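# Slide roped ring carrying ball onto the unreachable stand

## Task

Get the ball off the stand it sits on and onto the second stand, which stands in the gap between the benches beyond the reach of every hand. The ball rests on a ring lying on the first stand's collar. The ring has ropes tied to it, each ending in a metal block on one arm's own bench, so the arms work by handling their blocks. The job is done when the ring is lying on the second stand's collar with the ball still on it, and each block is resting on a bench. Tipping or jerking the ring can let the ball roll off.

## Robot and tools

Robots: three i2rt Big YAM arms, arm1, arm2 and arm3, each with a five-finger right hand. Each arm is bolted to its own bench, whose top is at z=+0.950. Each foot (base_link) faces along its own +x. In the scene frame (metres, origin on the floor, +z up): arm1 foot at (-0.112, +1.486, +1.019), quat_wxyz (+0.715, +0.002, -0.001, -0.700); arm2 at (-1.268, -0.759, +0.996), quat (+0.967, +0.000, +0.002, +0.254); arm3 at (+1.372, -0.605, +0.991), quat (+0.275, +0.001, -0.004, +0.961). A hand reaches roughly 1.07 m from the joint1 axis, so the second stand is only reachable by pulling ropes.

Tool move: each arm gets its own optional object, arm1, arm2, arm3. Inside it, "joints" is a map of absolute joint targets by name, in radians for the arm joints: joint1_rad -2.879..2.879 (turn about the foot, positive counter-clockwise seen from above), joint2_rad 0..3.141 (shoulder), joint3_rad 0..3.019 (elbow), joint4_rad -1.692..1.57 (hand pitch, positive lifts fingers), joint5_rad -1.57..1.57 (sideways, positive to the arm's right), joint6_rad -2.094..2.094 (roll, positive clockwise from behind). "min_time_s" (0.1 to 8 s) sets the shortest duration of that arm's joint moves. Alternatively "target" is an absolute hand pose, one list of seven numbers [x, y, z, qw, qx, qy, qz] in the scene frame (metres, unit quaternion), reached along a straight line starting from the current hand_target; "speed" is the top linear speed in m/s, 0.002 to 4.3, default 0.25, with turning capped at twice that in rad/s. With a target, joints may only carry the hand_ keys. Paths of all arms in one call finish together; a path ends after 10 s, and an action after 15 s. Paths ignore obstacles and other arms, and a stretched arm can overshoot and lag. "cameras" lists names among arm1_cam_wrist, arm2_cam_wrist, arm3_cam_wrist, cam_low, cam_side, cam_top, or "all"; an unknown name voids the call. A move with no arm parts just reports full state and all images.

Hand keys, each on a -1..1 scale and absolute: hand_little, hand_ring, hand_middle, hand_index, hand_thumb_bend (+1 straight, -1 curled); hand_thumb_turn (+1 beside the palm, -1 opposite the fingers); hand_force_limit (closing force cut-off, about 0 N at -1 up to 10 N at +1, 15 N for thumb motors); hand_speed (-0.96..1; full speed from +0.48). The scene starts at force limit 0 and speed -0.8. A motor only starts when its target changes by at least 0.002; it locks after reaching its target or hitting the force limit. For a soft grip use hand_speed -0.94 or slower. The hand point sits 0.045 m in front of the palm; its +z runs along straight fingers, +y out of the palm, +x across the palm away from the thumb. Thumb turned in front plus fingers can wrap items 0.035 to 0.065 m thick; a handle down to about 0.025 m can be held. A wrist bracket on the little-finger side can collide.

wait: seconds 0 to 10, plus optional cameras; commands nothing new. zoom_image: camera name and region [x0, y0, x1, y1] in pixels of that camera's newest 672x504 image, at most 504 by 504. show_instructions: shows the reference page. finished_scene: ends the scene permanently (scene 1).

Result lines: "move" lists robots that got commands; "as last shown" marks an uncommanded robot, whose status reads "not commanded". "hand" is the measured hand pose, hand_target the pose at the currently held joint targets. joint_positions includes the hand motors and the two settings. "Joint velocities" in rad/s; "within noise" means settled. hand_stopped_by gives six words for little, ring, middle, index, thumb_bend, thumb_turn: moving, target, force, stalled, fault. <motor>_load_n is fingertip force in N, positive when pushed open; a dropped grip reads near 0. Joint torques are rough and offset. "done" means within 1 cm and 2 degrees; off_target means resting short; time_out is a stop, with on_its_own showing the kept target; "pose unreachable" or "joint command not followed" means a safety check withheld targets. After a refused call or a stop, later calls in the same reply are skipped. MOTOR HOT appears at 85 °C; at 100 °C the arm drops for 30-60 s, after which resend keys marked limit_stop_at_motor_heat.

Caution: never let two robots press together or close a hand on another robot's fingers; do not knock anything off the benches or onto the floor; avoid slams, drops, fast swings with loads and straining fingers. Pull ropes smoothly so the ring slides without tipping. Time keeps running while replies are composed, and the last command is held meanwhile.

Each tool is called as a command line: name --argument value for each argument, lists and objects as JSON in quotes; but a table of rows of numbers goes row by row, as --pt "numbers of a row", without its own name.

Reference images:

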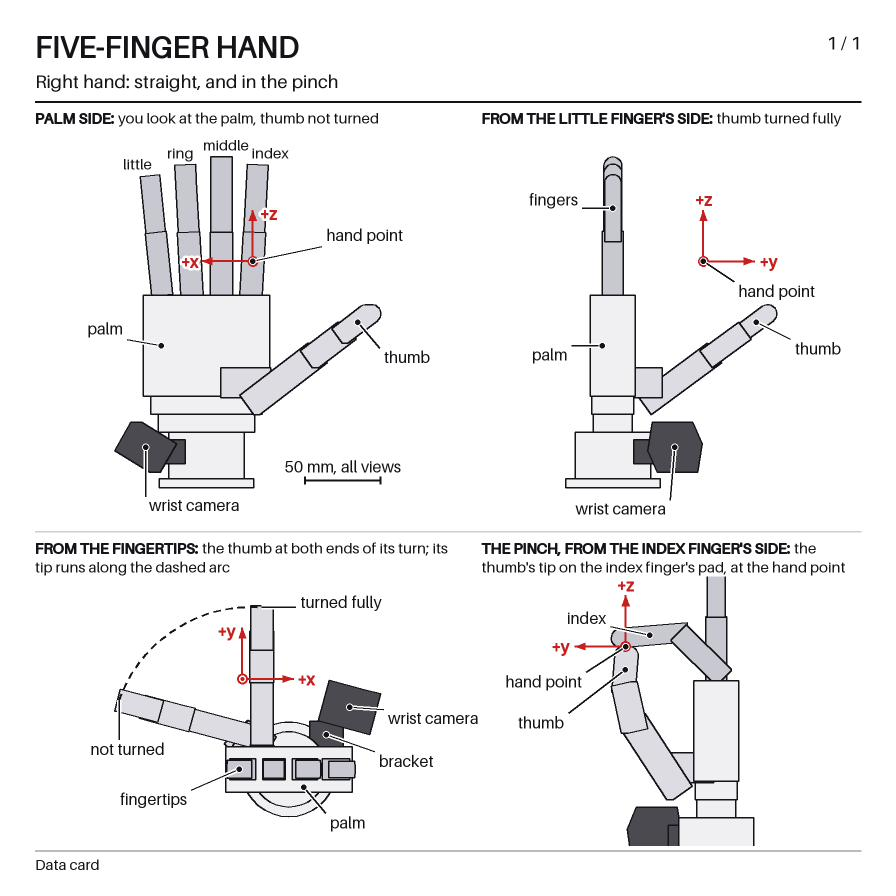

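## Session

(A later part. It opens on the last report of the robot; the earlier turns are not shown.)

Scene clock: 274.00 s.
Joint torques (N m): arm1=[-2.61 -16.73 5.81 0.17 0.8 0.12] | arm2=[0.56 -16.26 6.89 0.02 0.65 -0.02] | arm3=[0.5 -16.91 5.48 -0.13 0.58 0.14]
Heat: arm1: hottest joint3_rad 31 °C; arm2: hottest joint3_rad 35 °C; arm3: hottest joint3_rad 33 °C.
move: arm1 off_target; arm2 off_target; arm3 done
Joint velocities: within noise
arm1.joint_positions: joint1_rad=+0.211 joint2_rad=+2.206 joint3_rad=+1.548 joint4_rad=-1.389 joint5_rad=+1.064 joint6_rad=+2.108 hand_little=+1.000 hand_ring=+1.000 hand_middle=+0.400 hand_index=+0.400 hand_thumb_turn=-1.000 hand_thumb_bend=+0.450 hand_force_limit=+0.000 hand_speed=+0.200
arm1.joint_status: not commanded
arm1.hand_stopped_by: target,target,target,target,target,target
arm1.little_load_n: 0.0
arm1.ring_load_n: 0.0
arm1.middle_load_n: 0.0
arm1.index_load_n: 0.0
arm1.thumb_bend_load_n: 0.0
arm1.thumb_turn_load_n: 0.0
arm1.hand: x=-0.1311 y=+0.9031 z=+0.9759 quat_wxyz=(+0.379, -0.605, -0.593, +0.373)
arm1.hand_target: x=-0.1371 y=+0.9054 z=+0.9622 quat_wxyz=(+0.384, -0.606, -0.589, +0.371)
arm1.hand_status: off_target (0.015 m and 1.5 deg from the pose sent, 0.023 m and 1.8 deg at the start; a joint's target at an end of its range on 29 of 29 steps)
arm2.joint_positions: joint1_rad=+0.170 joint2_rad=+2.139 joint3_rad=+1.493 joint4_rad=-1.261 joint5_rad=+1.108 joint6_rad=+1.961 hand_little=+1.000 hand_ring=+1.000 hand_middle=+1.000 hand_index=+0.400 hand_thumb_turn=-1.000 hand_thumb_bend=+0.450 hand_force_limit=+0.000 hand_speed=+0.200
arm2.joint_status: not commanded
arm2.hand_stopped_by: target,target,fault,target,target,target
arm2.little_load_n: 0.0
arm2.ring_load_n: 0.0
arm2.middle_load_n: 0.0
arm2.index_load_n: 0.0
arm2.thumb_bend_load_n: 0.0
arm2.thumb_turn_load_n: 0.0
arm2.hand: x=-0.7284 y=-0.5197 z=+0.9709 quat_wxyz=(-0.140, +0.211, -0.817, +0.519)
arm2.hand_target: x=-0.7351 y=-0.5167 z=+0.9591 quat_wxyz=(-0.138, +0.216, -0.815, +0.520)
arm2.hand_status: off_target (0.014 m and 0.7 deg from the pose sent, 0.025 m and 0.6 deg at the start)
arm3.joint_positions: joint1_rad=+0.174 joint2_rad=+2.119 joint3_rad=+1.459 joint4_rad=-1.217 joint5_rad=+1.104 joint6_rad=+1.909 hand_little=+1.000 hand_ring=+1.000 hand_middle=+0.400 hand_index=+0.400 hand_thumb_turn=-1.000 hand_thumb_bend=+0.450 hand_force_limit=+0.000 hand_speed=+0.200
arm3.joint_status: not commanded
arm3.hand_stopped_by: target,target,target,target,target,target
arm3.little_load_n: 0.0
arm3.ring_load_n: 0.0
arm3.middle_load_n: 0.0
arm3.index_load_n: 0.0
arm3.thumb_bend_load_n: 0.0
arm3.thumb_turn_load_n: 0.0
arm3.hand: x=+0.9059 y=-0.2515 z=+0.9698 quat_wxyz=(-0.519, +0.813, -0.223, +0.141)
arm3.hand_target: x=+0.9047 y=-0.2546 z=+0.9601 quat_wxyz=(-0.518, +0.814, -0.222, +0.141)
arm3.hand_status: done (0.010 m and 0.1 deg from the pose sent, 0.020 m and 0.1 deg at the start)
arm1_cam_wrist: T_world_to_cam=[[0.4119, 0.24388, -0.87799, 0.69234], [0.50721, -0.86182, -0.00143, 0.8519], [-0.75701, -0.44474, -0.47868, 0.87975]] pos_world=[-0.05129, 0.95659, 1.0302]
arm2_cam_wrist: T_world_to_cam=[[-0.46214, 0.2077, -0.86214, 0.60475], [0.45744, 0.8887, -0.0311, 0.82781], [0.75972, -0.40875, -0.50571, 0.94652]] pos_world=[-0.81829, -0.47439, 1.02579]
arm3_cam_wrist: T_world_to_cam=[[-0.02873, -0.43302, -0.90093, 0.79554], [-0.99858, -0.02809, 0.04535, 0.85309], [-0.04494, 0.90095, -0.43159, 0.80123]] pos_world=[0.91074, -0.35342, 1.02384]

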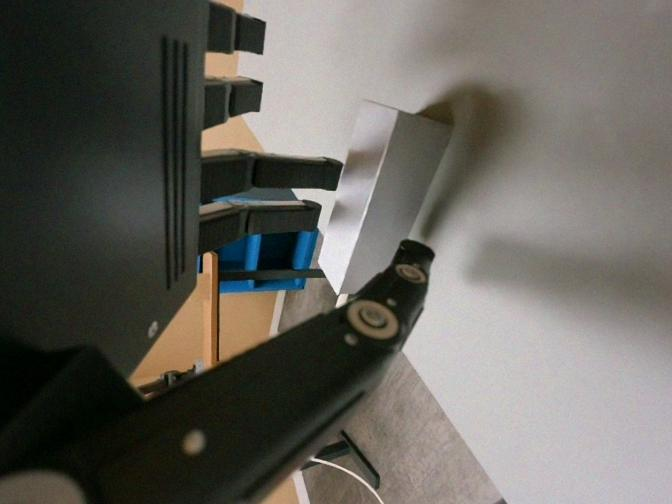

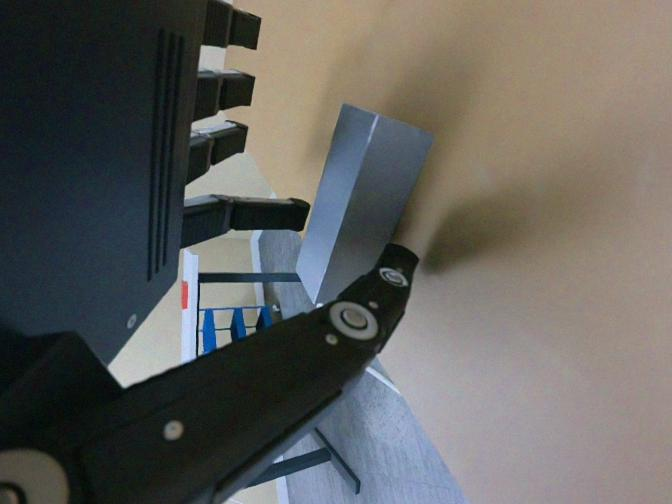

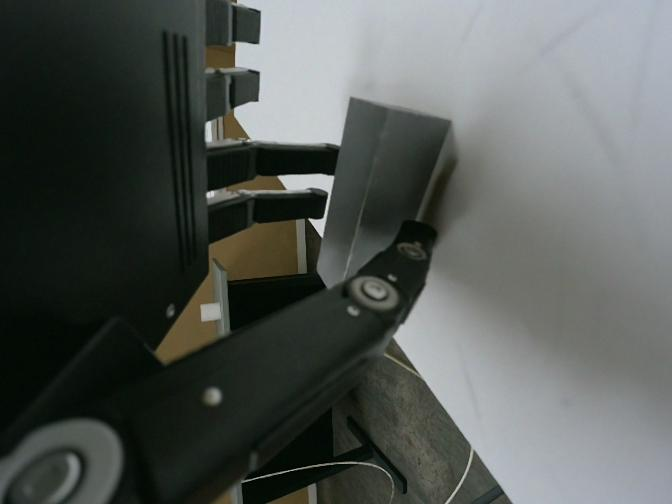

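move --arm1 '{"target":[-0.14,0.916,0.952,-0.3875,0.6083,0.5842,-0.3722],"speed":0.06}' --arm2 '{"target":[-0.735,-0.5165,0.954,0.1377,-0.2162,0.8152,-0.5194],"speed":0.06}' --arm3 '{"target":[0.9045,-0.2560,0.955,0.5184,-0.8137,0.2218,-0.1413],"speed":0.06}' --cameras '["arm1_cam_wrist","arm2_cam_wrist","arm3_cam_wrist"]'

Scene clock: 283.10 s.
Joint torques (N m): arm1=[-2.55 -16.91 5.44 0.16 0.75 0.1] | arm2=[0.26 -15.85 6.83 0.01 0.65 -0.05] | arm3=[0.67 -16.79 5.27 -0.14 0.59 0.14]
Heat: arm1: hottest joint3_rad 30 °C; arm2: hottest joint3_rad 34 °C; arm3: hottest joint3_rad 33 °C.
move: arm1 off_target; arm2 off_target; arm3 off_target
Joint velocities: within noise
arm1.joint_positions: joint1_rad=+0.210 joint2_rad=+2.206 joint3_rad=+1.505 joint4_rad=-1.349 joint5_rad=+1.066 joint6_rad=+2.110 hand_little=+1.000 hand_ring=+1.000 hand_middle=+0.400 hand_index=+0.400 hand_thumb_turn=-1.000 hand_thumb_bend=+0.450 hand_force_limit=+0.000 hand_speed=+0.200
arm1.joint_status: not commanded
arm1.hand_stopped_by: target,target,target,target,target,target
arm1.little_load_n: 0.0
arm1.ring_load_n: 0.0
arm1.middle_load_n: 0.0
arm1.index_load_n: 0.0
arm1.thumb_bend_load_n: 0.0
arm1.thumb_turn_load_n: 0.0
arm1.hand: x=-0.1342 y=+0.9135 z=+0.9637 quat_wxyz=(+0.380, -0.604, -0.592, +0.373)
arm1.hand_target: x=-0.1401 y=+0.9162 z=+0.9522 quat_wxyz=(+0.384, -0.607, -0.589, +0.371)
arm1.hand_status: off_target (0.013 m and 1.4 deg from the pose sent, 0.029 m and 1.5 deg at the start; a joint's target at an end of its range on 29 of 29 steps)
arm2.joint_positions: joint1_rad=+0.170 joint2_rad=+2.145 joint3_rad=+1.493 joint4_rad=-1.252 joint5_rad=+1.108 joint6_rad=+1.961 hand_little=+1.000 hand_ring=+1.000 hand_middle=+1.000 hand_index=+0.400 hand_thumb_turn=-1.000 hand_thumb_bend=+0.450 hand_force_limit=+0.000 hand_speed=+0.200
arm2.joint_status: not commanded
arm2.hand_stopped_by: target,target,fault,target,target,target
arm2.little_load_n: 0.0
arm2.ring_load_n: 0.0
arm2.middle_load_n: 0.0
arm2.index_load_n: 0.0
arm2.thumb_bend_load_n: 0.0
arm2.thumb_turn_load_n: 0.0
arm2.hand: x=-0.7276 y=-0.5190 z=+0.9676 quat_wxyz=(-0.142, +0.210, -0.817, +0.518)
arm2.hand_target: x=-0.7351 y=-0.5167 z=+0.9542 quat_wxyz=(-0.138, +0.216, -0.815, +0.519)
arm2.hand_status: off_target (0.016 m and 0.9 deg from the pose sent, 0.019 m and 0.7 deg at the start)
arm3.joint_positions: joint1_rad=+0.174 joint2_rad=+2.124 joint3_rad=+1.459 joint4_rad=-1.212 joint5_rad=+1.104 joint6_rad=+1.914 hand_little=+1.000 hand_ring=+1.000 hand_middle=+0.400 hand_index=+0.400 hand_thumb_turn=-1.000 hand_thumb_bend=+0.450 hand_force_limit=+0.000 hand_speed=+0.200
arm3.joint_status: not commanded
arm3.hand_stopped_by: target,target,target,target,target,target
arm3.little_load_n: 0.0
arm3.ring_load_n: 0.0
arm3.middle_load_n: 0.0
arm3.index_load_n: 0.0
arm3.thumb_bend_load_n: 0.5
arm3.thumb_turn_load_n: 0.0
arm3.hand: x=+0.9054 y=-0.2512 z=+0.9669 quat_wxyz=(-0.519, +0.813, -0.225, +0.140)
arm3.hand_target: x=+0.9047 y=-0.2560 z=+0.9552 quat_wxyz=(-0.518, +0.814, -0.222, +0.141)
arm3.hand_status: off_target (0.013 m and 0.4 deg from the pose sent, 0.016 m and 0.1 deg at the start)
arm1_cam_wrist: T_world_to_cam=[[0.40989, 0.24469, -0.8787, 0.67997], [0.50673, -0.8621, -0.00369, 0.86478], [-0.75843, -0.44375, -0.47736, 0.87382]] pos_world=[-0.05419, 0.9669, 1.01781]
arm2_cam_wrist: T_world_to_cam=[[-0.45928, 0.21004, -0.8631, 0.60635], [0.45768, 0.8887, -0.02727, 0.82313], [0.76131, -0.40755, -0.50429, 0.94488]] pos_world=[-0.81759, -0.47379, 1.02229]
arm3_cam_wrist: T_world_to_cam=[[-0.03398, -0.43093, -0.90174, 0.79906], [-0.99842, -0.02582, 0.04996, 0.84859], [-0.04481, 0.90201, -0.42937, 0.79763]] pos_world=[0.91014, -0.35322, 1.02064]

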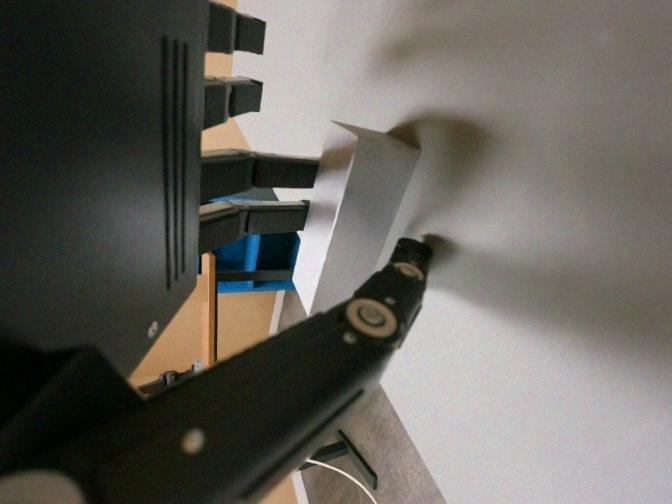

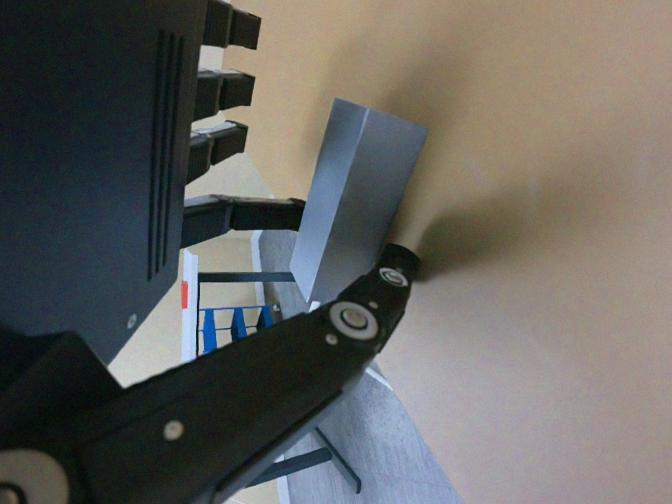

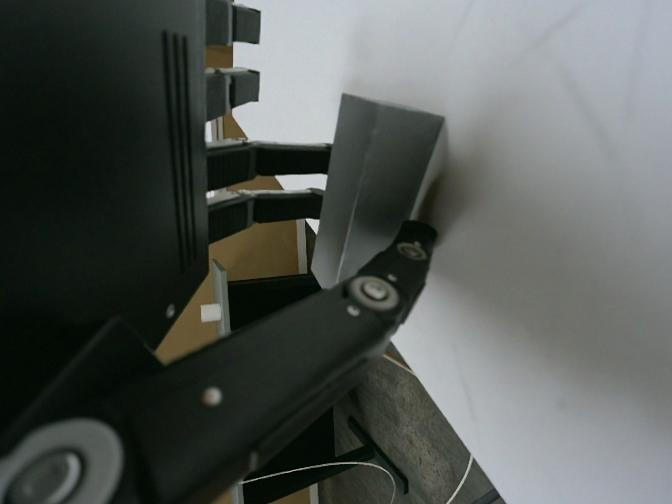

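move --arm2 '{"target":[-0.727,-0.512,0.955,0.1377,-0.2162,0.8152,-0.5194],"speed":0.06,"joints":{"hand_ring":0.4}}' --arm1 '{"joints":{"hand_speed":-0.94,"hand_force_limit":-0.2,"hand_index":-0.5,"hand_middle":-0.5,"hand_thumb_bend":-0.3}}' --arm3 '{"joints":{"hand_speed":-0.94,"hand_force_limit":-0.2,"hand_index":-0.5,"hand_middle":-0.5,"hand_thumb_bend":-0.3}}' --cameras '["arm1_cam_wrist","arm2_cam_wrist","arm3_cam_wrist"]'

Scene clock: 300.20 s.
Joint torques (N m): arm1=[-2.26 -16.85 5.45 0.17 0.66 0.1] | arm2=[-0.09 -15.27 9.62 -0.4 0.66 -0.07] | arm3=[0.62 -16.73 5.24 -0.16 0.61 0.15]
Heat: arm1: hottest joint2_rad 29 °C; arm2: hottest joint3_rad 32 °C; arm3: hottest joint3_rad 32 °C.
move: arm1 off_target; arm2 off_target; arm3 off_target
Joint velocities: within noise
arm1.joint_positions: joint1_rad=+0.206 joint2_rad=+2.206 joint3_rad=+1.505 joint4_rad=-1.349 joint5_rad=+1.068 joint6_rad=+2.110 hand_little=+1.000 hand_ring=+1.000 hand_middle=+0.052 hand_index=+0.047 hand_thumb_turn=-1.000 hand_thumb_bend=+0.271 hand_force_limit=-0.200 hand_speed=-0.940
arm1.joint_status: hand_middle off_target (ended at +0.052, target -0.500); hand_index off_target (ended at +0.047, target -0.500); hand_thumb_bend off_target (ended at +0.271, target -0.300); the others done
arm1.hand_stopped_by: target,target,force,force,force,target
arm1.little_load_n: 0.0
arm1.ring_load_n: 0.0
arm1.middle_load_n: 5.5
arm1.index_load_n: 4.0
arm1.thumb_bend_load_n: 6.0
arm1.thumb_turn_load_n: 0.0
arm1.hand: x=-0.1368 y=+0.9133 z=+0.9640 quat_wxyz=(+0.381, -0.605, -0.591, +0.374)
arm1.hand_target: x=-0.1400 y=+0.9162 z=+0.9522 quat_wxyz=(+0.384, -0.607, -0.589, +0.371)
arm1.hand_status: not commanded
arm2.joint_positions: joint1_rad=+0.172 joint2_rad=+2.153 joint3_rad=+1.493 joint4_rad=-1.252 joint5_rad=+1.108 joint6_rad=+1.961 hand_little=+1.000 hand_ring=+0.400 hand_middle=+1.000 hand_index=+0.400 hand_thumb_turn=-1.000 hand_thumb_bend=+0.450 hand_force_limit=+0.000 hand_speed=+0.200
arm2.joint_status: all done
arm2.hand_stopped_by: target,target,fault,target,target,target
arm2.little_load_n: 0.0
arm2.ring_load_n: 0.0
arm2.middle_load_n: 0.0
arm2.index_load_n: 0.0
arm2.thumb_bend_load_n: 0.0
arm2.thumb_turn_load_n: 0.0
arm2.hand: x=-0.7290 y=-0.5188 z=+0.9630 quat_wxyz=(-0.139, +0.212, -0.816, +0.519)
arm2.hand_target: x=-0.7272 y=-0.5122 z=+0.9550 quat_wxyz=(-0.138, +0.216, -0.815, +0.519)
arm2.hand_status: off_target (0.011 m and 0.5 deg from the pose sent, 0.015 m and 0.9 deg at the start)
arm3.joint_positions: joint1_rad=+0.175 joint2_rad=+2.124 joint3_rad=+1.459 joint4_rad=-1.212 joint5_rad=+1.103 joint6_rad=+1.914 hand_little=+1.000 hand_ring=+1.000 hand_middle=+0.058 hand_index=+0.046 hand_thumb_turn=-1.000 hand_thumb_bend=+0.266 hand_force_limit=-0.200 hand_speed=-0.940
arm3.joint_status: hand_middle off_target (ended at +0.058, target -0.500); hand_index off_target (ended at +0.046, target -0.500); hand_thumb_bend off_target (ended at +0.266, target -0.300); the others done
arm3.hand_stopped_by: target,target,force,force,force,target
arm3.little_load_n: 0.0
arm3.ring_load_n: 0.0
arm3.middle_load_n: 5.0
arm3.index_load_n: 4.5
arm3.thumb_bend_load_n: 6.0
arm3.thumb_turn_load_n: 0.0
arm3.hand: x=+0.9050 y=-0.2518 z=+0.9668 quat_wxyz=(-0.519, +0.813, -0.225, +0.139)
arm3.hand_target: x=+0.9047 y=-0.2561 z=+0.9552 quat_wxyz=(-0.518, +0.814, -0.222, +0.141)
arm3.hand_status: not commanded
arm1_cam_wrist: T_world_to_cam=[[0.40894, 0.2427, -0.87969, 0.68402], [0.50388, -0.86377, -0.00407, 0.8675], [-0.76084, -0.44159, -0.47552, 0.86778]] pos_world=[-0.0566, 0.9665, 1.01791]
arm2_cam_wrist: T_world_to_cam=[[-0.46498, 0.20479, -0.86131, 0.59308], [0.45593, 0.88934, -0.03468, 0.82977], [0.75889, -0.40883, -0.5069, 0.94394]] pos_world=[-0.81889, -0.47349, 1.01808]
arm3_cam_wrist: T_world_to_cam=[[-0.03381, -0.4316, -0.90143, 0.79809], [-0.99838, -0.02667, 0.05022, 0.84768], [-0.04572, 0.90167, -0.43, 0.7995]] pos_world=[0.90984, -0.35382, 1.02064]

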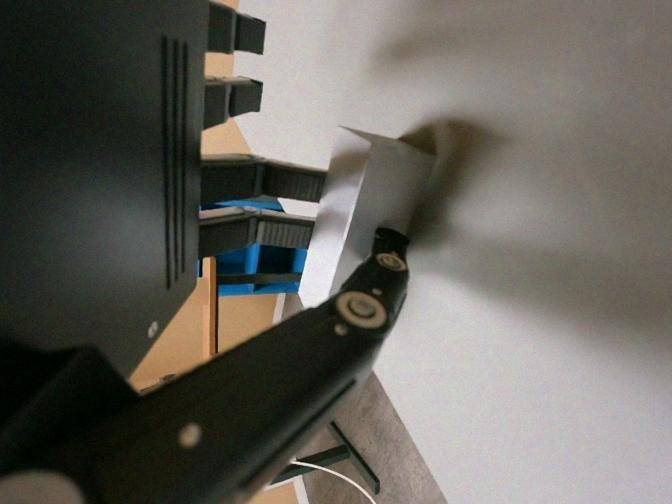

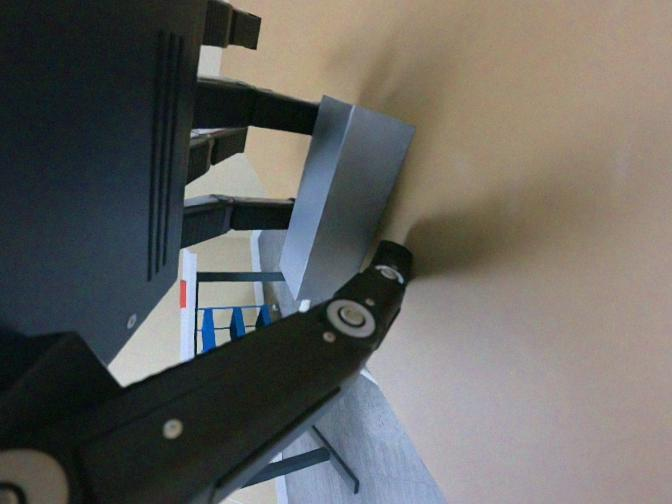

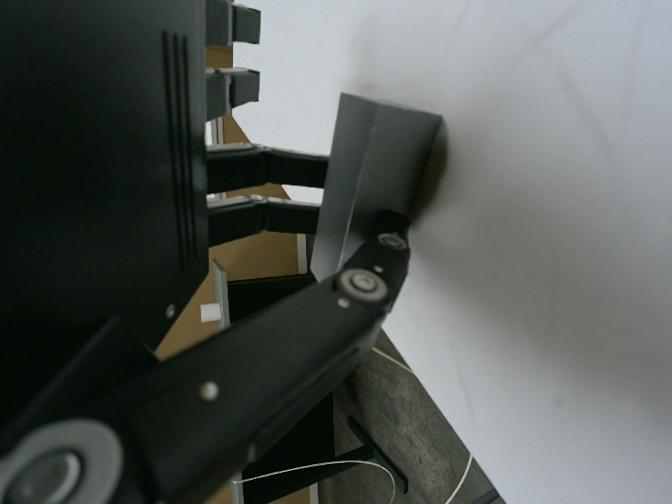

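move --arm2 '{"joints":{"hand_speed":-0.94,"hand_force_limit":0.0,"hand_index":-0.5,"hand_ring":-0.5,"hand_thumb_bend":-0.3}}' --arm1 '{"joints":{"hand_speed":-0.94,"hand_force_limit":0.2,"hand_index":-0.4,"hand_middle":-0.4,"hand_thumb_bend":-0.25}}' --arm3 '{"joints":{"hand_speed":-0.94,"hand_force_limit":0.2,"hand_index":-0.4,"hand_middle":-0.4,"hand_thumb_bend":-0.25}}' --cameras '["arm1_cam_wrist","arm2_cam_wrist","arm3_cam_wrist"]'

Scene clock: 309.10 s.
Joint torques (N m): arm1=[-2.26 -16.85 5.42 0.16 0.66 0.09] | arm2=[0.32 -16.03 9.59 -0.39 0.66 -0.09] | arm3=[0.44 -16.91 5.31 -0.2 0.62 0.14]
Heat: arm1: hottest joint2_rad 29 °C; arm2: hottest joint3_rad 33 °C; arm3: hottest joint3_rad 32 °C.
move: arm1 off_target; arm2 off_target; arm3 off_target
Joint velocities: within noise
arm1.joint_positions: joint1_rad=+0.206 joint2_rad=+2.206 joint3_rad=+1.505 joint4_rad=-1.349 joint5_rad=+1.069 joint6_rad=+2.110 hand_little=+1.000 hand_ring=+1.000 hand_middle=+0.049 hand_index=+0.037 hand_thumb_turn=-1.000 hand_thumb_bend=+0.270 hand_force_limit=+0.200 hand_speed=-0.940
arm1.joint_status: hand_middle off_target (ended at +0.049, target -0.400); hand_index off_target (ended at +0.037, target -0.400); hand_thumb_bend off_target (ended at +0.270, target -0.250); the others done
arm1.hand_stopped_by: target,target,force,force,force,target
arm1.little_load_n: 0.0
arm1.ring_load_n: 0.0
arm1.middle_load_n: 7.0
arm1.index_load_n: 6.5
arm1.thumb_bend_load_n: 8.5
arm1.thumb_turn_load_n: 0.0
arm1.hand: x=-0.1369 y=+0.9133 z=+0.9640 quat_wxyz=(+0.381, -0.605, -0.591, +0.374)
arm1.hand_target: x=-0.1401 y=+0.9161 z=+0.9522 quat_wxyz=(+0.384, -0.607, -0.589, +0.372)
arm1.hand_status: not commanded
arm2.joint_positions: joint1_rad=+0.172 joint2_rad=+2.158 joint3_rad=+1.493 joint4_rad=-1.252 joint5_rad=+1.108 joint6_rad=+1.961 hand_little=+1.000 hand_ring=+0.030 hand_middle=+1.000 hand_index=+0.036 hand_thumb_turn=-1.000 hand_thumb_bend=+0.253 hand_force_limit=+0.000 hand_speed=-0.940
arm2.joint_status: hand_ring off_target (ended at +0.030, target -0.500); hand_index off_target (ended at +0.036, target -0.500); hand_thumb_bend off_target (ended at +0.253, target -0.300); the others done
arm2.hand_stopped_by: target,force,fault,force,force,target
arm2.little_load_n: 0.0
arm2.ring_load_n: 5.5
arm2.middle_load_n: 0.0
arm2.index_load_n: 6.5
arm2.thumb_bend_load_n: 7.5
arm2.thumb_turn_load_n: 1.5
arm2.hand: x=-0.7297 y=-0.5194 z=+0.9603 quat_wxyz=(-0.137, +0.214, -0.815, +0.520)
arm2.hand_target: x=-0.7272 y=-0.5122 z=+0.9551 quat_wxyz=(-0.138, +0.216, -0.815, +0.519)
arm2.hand_status: not commanded
arm3.joint_positions: joint1_rad=+0.175 joint2_rad=+2.124 joint3_rad=+1.459 joint4_rad=-1.212 joint5_rad=+1.103 joint6_rad=+1.914 hand_little=+1.000 hand_ring=+1.000 hand_middle=+0.054 hand_index=+0.037 hand_thumb_turn=-1.000 hand_thumb_bend=+0.263 hand_force_limit=+0.200 hand_speed=-0.940
arm3.joint_status: hand_middle off_target (ended at +0.054, target -0.400); hand_index off_target (ended at +0.037, target -0.400); hand_thumb_bend off_target (ended at +0.263, target -0.250); the others done
arm3.hand_stopped_by: target,target,force,force,force,target
arm3.little_load_n: 0.5
arm3.ring_load_n: 0.0
arm3.middle_load_n: 7.0
arm3.index_load_n: 7.5
arm3.thumb_bend_load_n: 8.5
arm3.thumb_turn_load_n: 0.0
arm3.hand: x=+0.9050 y=-0.2518 z=+0.9668 quat_wxyz=(-0.519, +0.813, -0.225, +0.139)
arm3.hand_target: x=+0.9047 y=-0.2561 z=+0.9552 quat_wxyz=(-0.518, +0.814, -0.222, +0.141)
arm3.hand_status: not commanded
arm1_cam_wrist: T_world_to_cam=[[0.40862, 0.24269, -0.87985, 0.68418], [0.50396, -0.86371, -0.00419, 0.86757], [-0.76096, -0.4417, -0.47523, 0.86758]] pos_world=[-0.0566, 0.9665, 1.01791]
arm2_cam_wrist: T_world_to_cam=[[-0.46833, 0.20203, -0.86015, 0.58559], [0.45578, 0.88923, -0.0393, 0.83472], [0.75692, -0.41044, -0.50853, 0.94209]] pos_world=[-0.81929, -0.47389, 1.01558]
arm3_cam_wrist: T_world_to_cam=[[-0.03381, -0.4316, -0.90143, 0.79809], [-0.99838, -0.02667, 0.05022, 0.84768], [-0.04572, 0.90167, -0.43, 0.7995]] pos_world=[0.90984, -0.35382, 1.02064]

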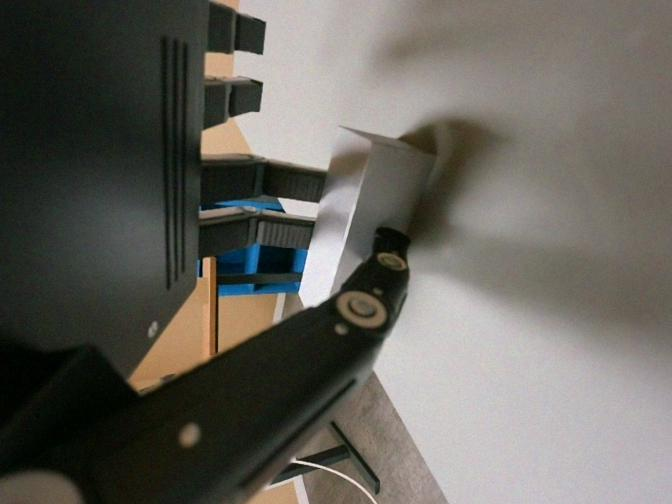

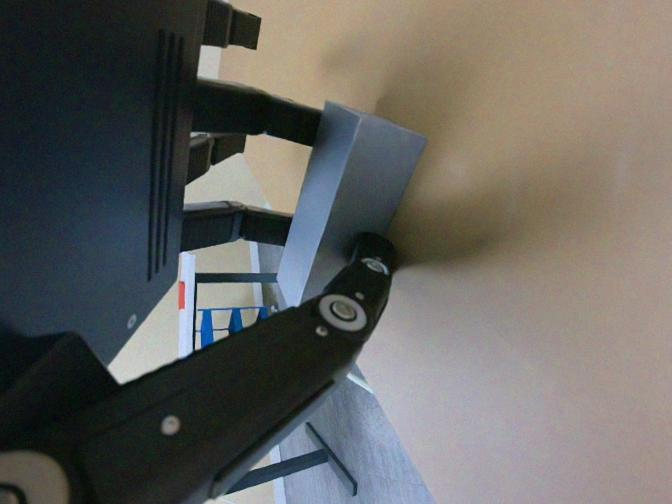

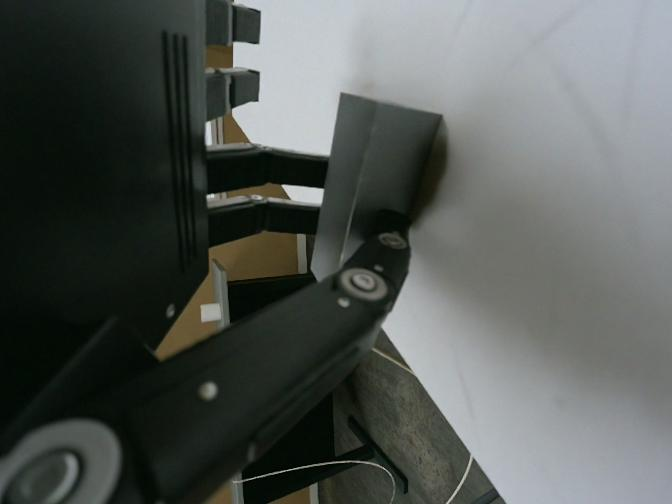

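move --arm1 '{"target":[-0.140,0.925,1.05,-0.3875,0.6083,0.5842,-0.3722],"speed":0.08}' --arm2 '{"target":[-0.735,-0.5175,1.05,0.1377,-0.2162,0.8152,-0.5194],"speed":0.08}' --arm3 '{"target":[0.911,-0.2570,1.05,0.5184,-0.8137,0.2218,-0.1413],"speed":0.08}' --cameras '["all"]'

Scene clock: 416.33 s.
Joint torques (N m): arm1=[-1.85 -19.43 7.28 -1.09 0.74 0.09] | arm2=[-0.21 -17.55 11.43 -0.8 0.82 -0.09] | arm3=[0.26 -18.73 8.17 -1.01 0.81 0.03]
Heat: arm1: hottest joint2_rad 30 °C; arm2: hottest joint3_rad 33 °C; arm3: hottest joint2_rad 30 °C.
move: arm1 off_target; arm2 off_target; arm3 off_target
Joint velocities: within noise
arm1.joint_positions: joint1_rad=+0.206 joint2_rad=+2.073 joint3_rad=+1.488 joint4_rad=-1.494 joint5_rad=+1.063 joint6_rad=+2.111 hand_little=+1.000 hand_ring=+1.000 hand_middle=+0.049 hand_index=+0.037 hand_thumb_turn=-1.000 hand_thumb_bend=+0.271 hand_force_limit=+0.200 hand_speed=-0.940
arm1.joint_status: not commanded
arm1.hand_stopped_by: target,target,force,force,force,target
arm1.little_load_n: 0.0
arm1.ring_load_n: 0.0
arm1.middle_load_n: 6.0
arm1.index_load_n: 6.0
arm1.thumb_bend_load_n: 9.5
arm1.thumb_turn_load_n: 0.0
arm1.hand: x=-0.1403 y=+0.9299 z=+1.0346 quat_wxyz=(+0.391, -0.600, -0.595, +0.365)
arm1.hand_target: x=-0.1402 y=+0.9251 z=+1.0499 quat_wxyz=(+0.383, -0.606, -0.590, +0.371)
arm1.hand_status: off_target (0.016 m and 1.8 deg from the pose sent, 0.087 m and 1.1 deg at the start; a joint's target at an end of its range on 52 of 52 steps)
arm2.joint_positions: joint1_rad=+0.172 joint2_rad=+2.036 joint3_rad=+1.493 joint4_rad=-1.422 joint5_rad=+1.102 joint6_rad=+1.962 hand_little=+1.000 hand_ring=+0.030 hand_middle=+1.000 hand_index=+0.036 hand_thumb_turn=-1.000 hand_thumb_bend=+0.253 hand_force_limit=+0.000 hand_speed=-0.940
arm2.joint_status: not commanded
arm2.hand_stopped_by: target,force,fault,force,force,target
arm2.little_load_n: 0.0
arm2.ring_load_n: 4.5
arm2.middle_load_n: 0.0
arm2.index_load_n: 6.5
arm2.thumb_bend_load_n: 8.0
arm2.thumb_turn_load_n: 1.5
arm2.hand: x=-0.7448 y=-0.5310 z=+1.0296 quat_wxyz=(-0.118, +0.225, -0.811, +0.527)
arm2.hand_target: x=-0.7356 y=-0.5180 z=+1.0501 quat_wxyz=(-0.138, +0.216, -0.815, +0.519)
arm2.hand_status: off_target (0.026 m and 2.6 deg from the pose sent, 0.090 m and 0.3 deg at the start)
arm3.joint_positions: joint1_rad=+0.175 joint2_rad=+2.005 joint3_rad=+1.456 joint4_rad=-1.367 joint5_rad=+1.098 joint6_rad=+1.914 hand_little=+1.000 hand_ring=+1.000 hand_middle=+0.054 hand_index=+0.037 hand_thumb_turn=-1.000 hand_thumb_bend=+0.263 hand_force_limit=+0.200 hand_speed=-0.940
arm3.joint_status: not commanded
arm3.hand_stopped_by: target,target,force,force,force,target
arm3.little_load_n: 0.0
arm3.ring_load_n: 0.0
arm3.middle_load_n: 6.5
arm3.index_load_n: 7.5
arm3.thumb_bend_load_n: 8.5
arm3.thumb_turn_load_n: 0.0
arm3.hand: x=+0.9222 y=-0.2600 z=+1.0318 quat_wxyz=(-0.515, +0.815, -0.215, +0.156)
arm3.hand_target: x=+0.9114 y=-0.2572 z=+1.0500 quat_wxyz=(-0.518, +0.814, -0.222, +0.141)
arm3.hand_status: off_target (0.022 m and 1.9 deg from the pose sent, 0.084 m and 0.4 deg at the start)
pictures: arm1_cam_wrist, arm2_cam_wrist, arm3_cam_wrist, cam_low, cam_side, cam_top
arm1_cam_wrist: T_world_to_cam=[[0.40762, 0.26663, -0.87336, 0.7145], [0.50158, -0.8646, -0.02986, 0.911], [-0.76306, -0.42589, -0.48617, 0.90213]] pos_world=[-0.0598, 0.98134, 1.0898]
arm2_cam_wrist: T_world_to_cam=[[-0.50158, 0.18098, -0.84597, 0.58981], [0.45538, 0.88667, -0.08032, 0.89517], [0.73556, -0.42552, -0.52715, 0.97922]] pos_world=[-0.83207, -0.48378, 1.08705]
arm3_cam_wrist: T_world_to_cam=[[-0.00397, -0.44805, -0.894, 0.81429], [-0.99957, -0.0243, 0.01662, 0.89778], [-0.02918, 0.89368, -0.44776, 0.83664]] pos_world=[0.92504, -0.36102, 1.08767]

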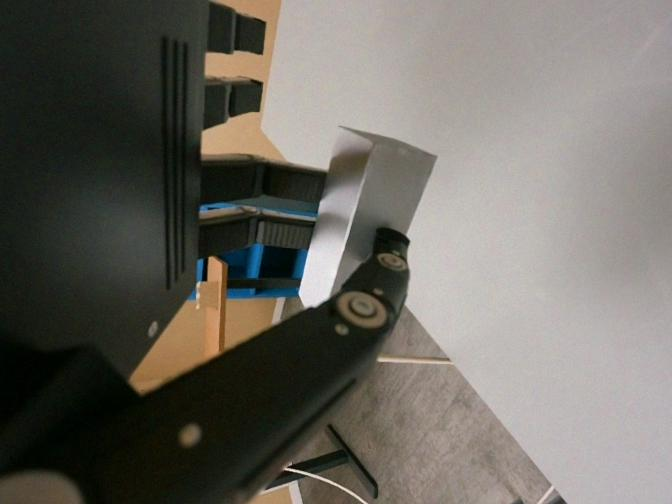

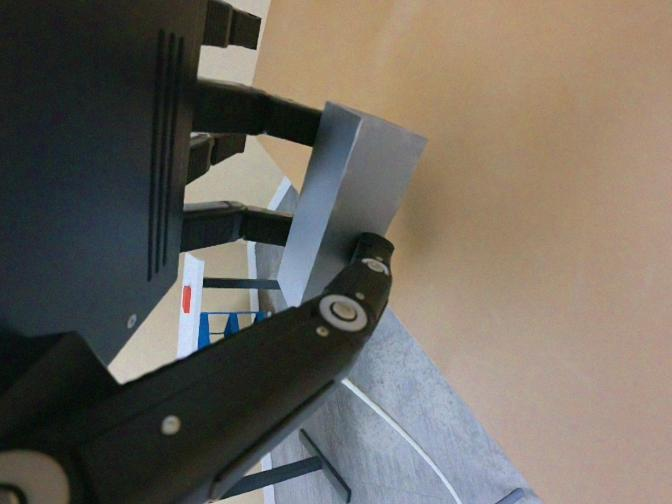

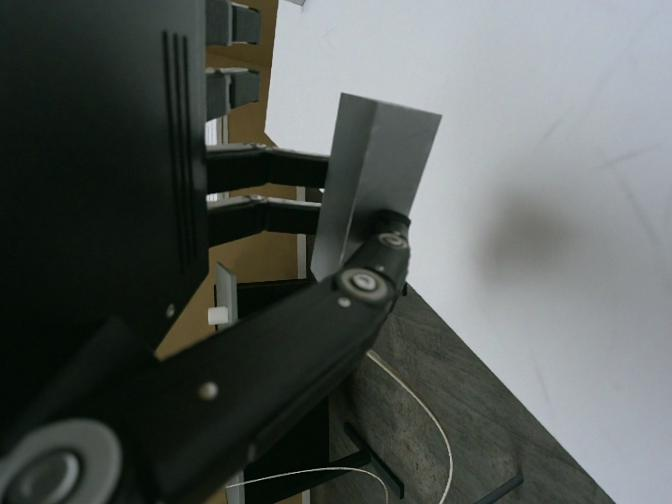

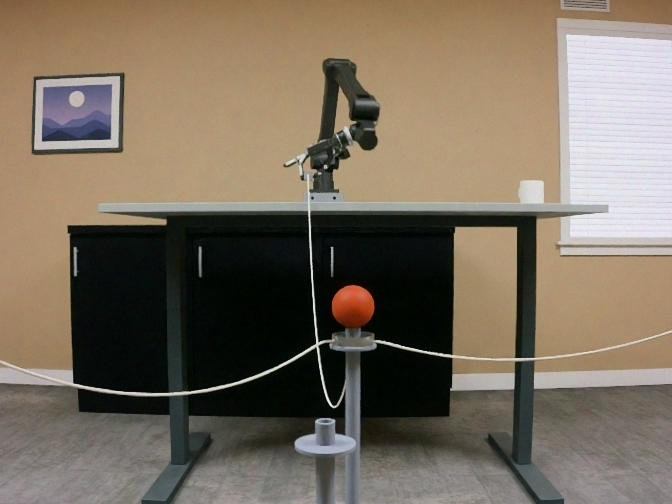

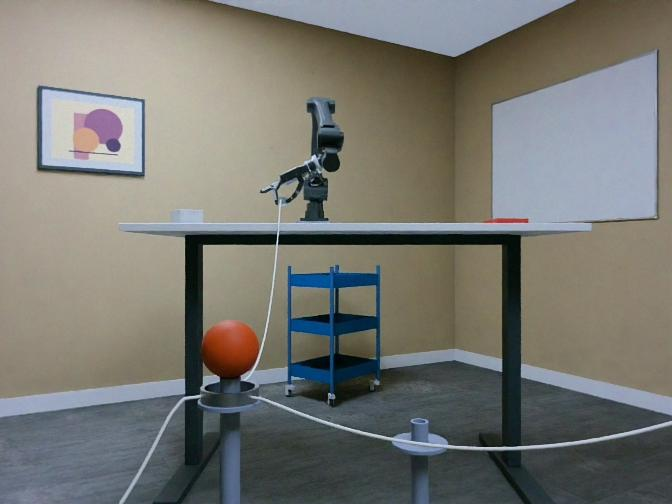

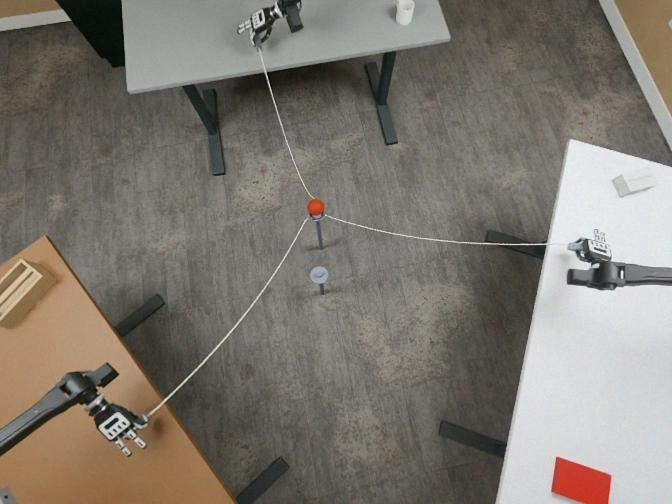

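move --arm1 '{"target":[-0.27,1.08,1.15,-0.2887,0.4531,0.7113,-0.4531],"speed":0.1}' --arm2 '{"target":[-0.738,-0.5255,1.12,0.1377,-0.2162,0.8152,-0.5194],"speed":0.08}' --arm3 '{"target":[0.911,-0.25,1.12,0.5184,-0.8137,0.2218,-0.1413],"speed":0.08}' --cameras '["cam_low","cam_side","cam_top"]'

Scene clock: 433.70 s.
Joint torques (N m): arm1=[-2.26 -6.77 8.53 2.52 0.51 -0.05] | arm2=[-0.62 -17.14 13.53 -0.76 0.9 -0.19] | arm3=[-0.73 -18.78 9.42 -1.01 0.92 -0.02]
Heat: arm1: hottest joint2_rad 31 °C; arm2: hottest joint3_rad 35 °C; arm3: hottest joint3_rad 31 °C.
move: arm1 off_target; arm2 off_target; arm3 off_target
Joint velocities: within noise
arm1.joint_positions: joint1_rad=-0.122 joint2_rad=+1.154 joint3_rad=+0.630 joint4_rad=-0.249 joint5_rad=+0.893 joint6_rad=+0.617 hand_little=+1.000 hand_ring=+1.000 hand_middle=+0.049 hand_index=+0.037 hand_thumb_turn=-1.000 hand_thumb_bend=+0.271 hand_force_limit=+0.200 hand_speed=-0.940
arm1.joint_status: not commanded
arm1.hand_stopped_by: target,target,force,force,force,target
arm1.little_load_n: 0.0
arm1.ring_load_n: -0.5
arm1.middle_load_n: 6.0
arm1.index_load_n: 6.5
arm1.thumb_bend_load_n: 9.5
arm1.thumb_turn_load_n: 0.0
arm1.hand: x=-0.2674 y=+1.0858 z=+1.1393 quat_wxyz=(+0.294, -0.450, -0.720, +0.439)
arm1.hand_target: x=-0.2699 y=+1.0803 z=+1.1500 quat_wxyz=(+0.289, -0.453, -0.711, +0.453)
arm1.hand_status: off_target (0.012 m and 2.0 deg from the pose sent, 0.229 m and 26.5 deg at the start)
arm2.joint_positions: joint1_rad=+0.172 joint2_rad=+1.942 joint3_rad=+1.522 joint4_rad=-1.550 joint5_rad=+1.102 joint6_rad=+1.957 hand_little=+1.000 hand_ring=+0.030 hand_middle=+1.000 hand_index=+0.036 hand_thumb_turn=-1.000 hand_thumb_bend=+0.253 hand_force_limit=+0.000 hand_speed=-0.940
arm2.joint_status: not commanded
arm2.hand_stopped_by: target,force,fault,force,force,target
arm2.little_load_n: 0.0
arm2.ring_load_n: 4.5
arm2.middle_load_n: 0.0
arm2.index_load_n: 6.0
arm2.thumb_bend_load_n: 8.5
arm2.thumb_turn_load_n: 1.5
arm2.hand: x=-0.7521 y=-0.5369 z=+1.0917 quat_wxyz=(-0.114, +0.228, -0.810, +0.528)
arm2.hand_target: x=-0.7392 y=-0.5264 z=+1.1203 quat_wxyz=(-0.138, +0.216, -0.815, +0.519)
arm2.hand_status: off_target (0.034 m and 3.2 deg from the pose sent, 0.091 m and 2.6 deg at the start)
arm3.joint_positions: joint1_rad=+0.174 joint2_rad=+1.934 joint3_rad=+1.532 joint4_rad=-1.502 joint5_rad=+1.099 joint6_rad=+1.893 hand_little=+1.000 hand_ring=+1.000 hand_middle=+0.054 hand_index=+0.037 hand_thumb_turn=-1.000 hand_thumb_bend=+0.263 hand_force_limit=+0.200 hand_speed=-0.940
arm3.joint_status: not commanded
arm3.hand_stopped_by: target,target,force,force,force,target
arm3.little_load_n: 0.0
arm3.ring_load_n: 0.0
arm3.middle_load_n: 6.5
arm3.index_load_n: 7.5
arm3.thumb_bend_load_n: 9.0
arm3.thumb_turn_load_n: 0.0
arm3.hand: x=+0.9187 y=-0.2589 z=+1.0954 quat_wxyz=(-0.514, +0.817, -0.210, +0.157)
arm3.hand_target: x=+0.9118 y=-0.2503 z=+1.1201 quat_wxyz=(-0.519, +0.814, -0.222, +0.141)
arm3.hand_status: off_target (0.027 m and 2.3 deg from the pose sent, 0.089 m and 1.9 deg at the start)

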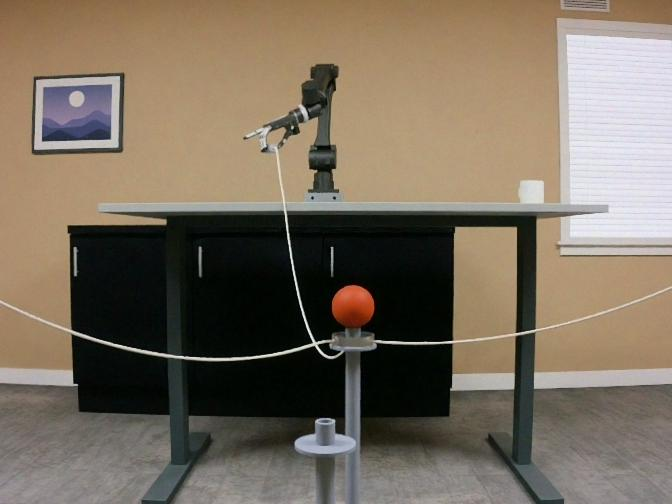

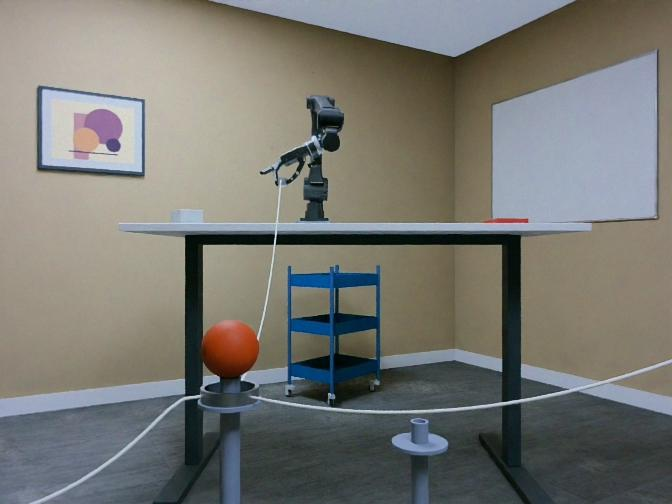

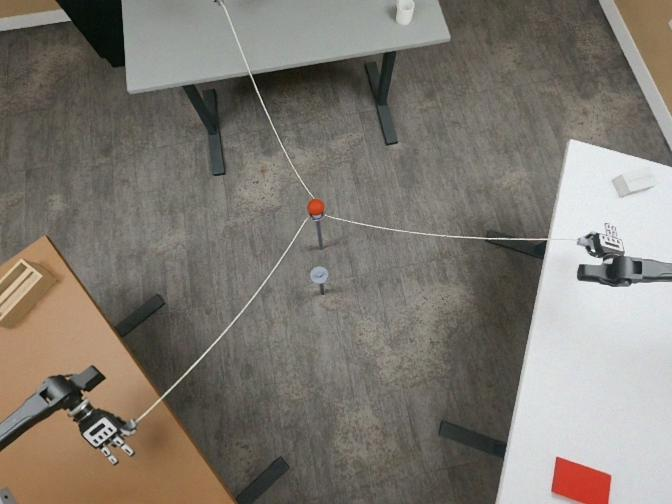

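move --arm1 '{"target":[-0.3315,1.164,1.096,-0.2887,0.4531,0.7113,-0.4531],"speed":0.06}' --arm2 '{"target":[-0.7565,-0.5575,1.113,0.1377,-0.2162,0.8152,-0.5194],"speed":0.06}' --arm3 '{"target":[0.9395,-0.2405,1.11,0.5184,-0.8137,0.2218,-0.1413],"speed":0.06}' --cameras '["cam_low","cam_side","cam_top"]'

Scene clock: 465.37 s.
Joint torques (N m): arm1=[-2.55 -4.95 8.1 2.89 0.34 -0.07] | arm2=[-1.38 -16.38 8.29 0.01 1.06 -0.17] | arm3=[-0.56 -18.2 6.75 -0.09 0.97 0.01]
Heat: arm1: hottest joint2_rad 29 °C; arm2: hottest joint3_rad 37 °C; arm3: hottest joint3_rad 34 °C.
move: arm1 off_target; arm2 off_target; arm3 off_target
Joint velocities: within noise
arm1.joint_positions: joint1_rad=-0.404 joint2_rad=+1.050 joint3_rad=+0.358 joint4_rad=+0.081 joint5_rad=+0.664 joint6_rad=+0.377 hand_little=+1.000 hand_ring=+1.000 hand_middle=+0.049 hand_index=+0.037 hand_thumb_turn=-1.000 hand_thumb_bend=+0.271 hand_force_limit=+0.200 hand_speed=-0.940
arm1.joint_status: not commanded
arm1.hand_stopped_by: target,target,force,force,force,target
arm1.little_load_n: 0.0
arm1.ring_load_n: 0.0
arm1.middle_load_n: 6.0
arm1.index_load_n: 6.5
arm1.thumb_bend_load_n: 9.5
arm1.thumb_turn_load_n: 0.0
arm1.hand: x=-0.3257 y=+1.1705 z=+1.0817 quat_wxyz=(+0.290, -0.451, -0.724, +0.434)
arm1.hand_target: x=-0.3313 y=+1.1642 z=+1.0960 quat_wxyz=(+0.289, -0.453, -0.711, +0.453)
arm1.hand_status: off_target (0.017 m and 2.7 deg from the pose sent, 0.110 m and 2.0 deg at the start)
arm2.joint_positions: joint1_rad=+0.159 joint2_rad=+1.863 joint3_rad=+1.441 joint4_rad=-1.462 joint5_rad=+1.107 joint6_rad=+1.904 hand_little=+1.000 hand_ring=+0.030 hand_middle=+1.000 hand_index=+0.036 hand_thumb_turn=-1.000 hand_thumb_bend=+0.253 hand_force_limit=+0.000 hand_speed=-0.940
arm2.joint_status: not commanded
arm2.hand_stopped_by: target,force,fault,force,force,target
arm2.little_load_n: 0.0
arm2.ring_load_n: 4.5
arm2.middle_load_n: 0.0
arm2.index_load_n: 6.0
arm2.thumb_bend_load_n: 8.5
arm2.thumb_turn_load_n: 1.5
arm2.hand: x=-0.7589 y=-0.5502 z=+1.1030 quat_wxyz=(-0.132, +0.223, -0.815, +0.519)
arm2.hand_target: x=-0.7565 y=-0.5575 z=+1.1130 quat_wxyz=(-0.138, +0.216, -0.815, +0.520)
arm2.hand_status: off_target (0.013 m and 1.1 deg from the pose sent, 0.030 m and 3.2 deg at the start)
arm3.joint_positions: joint1_rad=+0.136 joint2_rad=+1.881 joint3_rad=+1.457 joint4_rad=-1.397 joint5_rad=+1.107 joint6_rad=+1.814 hand_little=+1.000 hand_ring=+1.000 hand_middle=+0.054 hand_index=+0.037 hand_thumb_turn=-1.000 hand_thumb_bend=+0.263 hand_force_limit=+0.200 hand_speed=-0.940
arm3.joint_status: not commanded
arm3.hand_stopped_by: target,target,force,force,force,target
arm3.little_load_n: 0.0
arm3.ring_load_n: 0.0
arm3.middle_load_n: 6.5
arm3.index_load_n: 7.0
arm3.thumb_bend_load_n: 9.0
arm3.thumb_turn_load_n: 0.0
arm3.hand: x=+0.9391 y=-0.2458 z=+1.0964 quat_wxyz=(-0.514, +0.817, -0.214, +0.151)
arm3.hand_target: x=+0.9397 y=-0.2406 z=+1.1100 quat_wxyz=(-0.518, +0.814, -0.222, +0.141)
arm3.hand_status: off_target (0.015 m and 1.6 deg from the pose sent, 0.031 m and 2.3 deg at the start)

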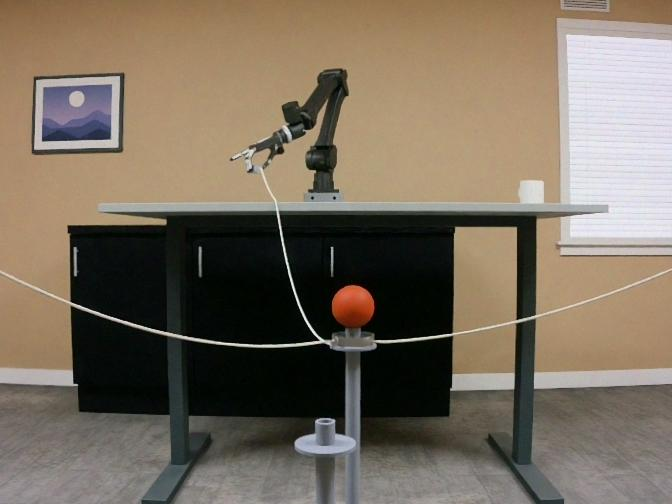

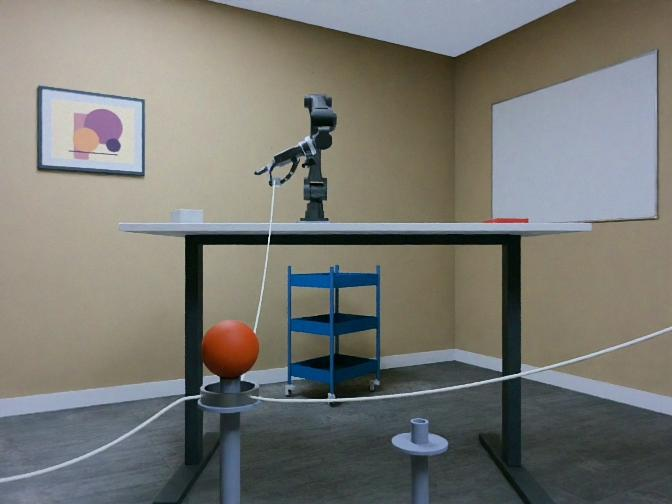

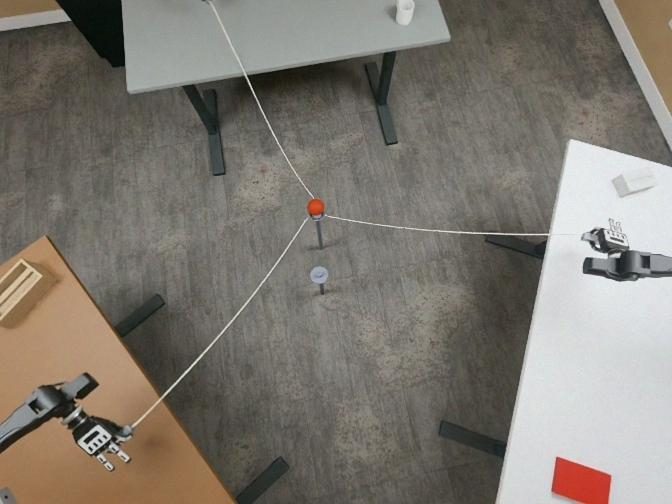

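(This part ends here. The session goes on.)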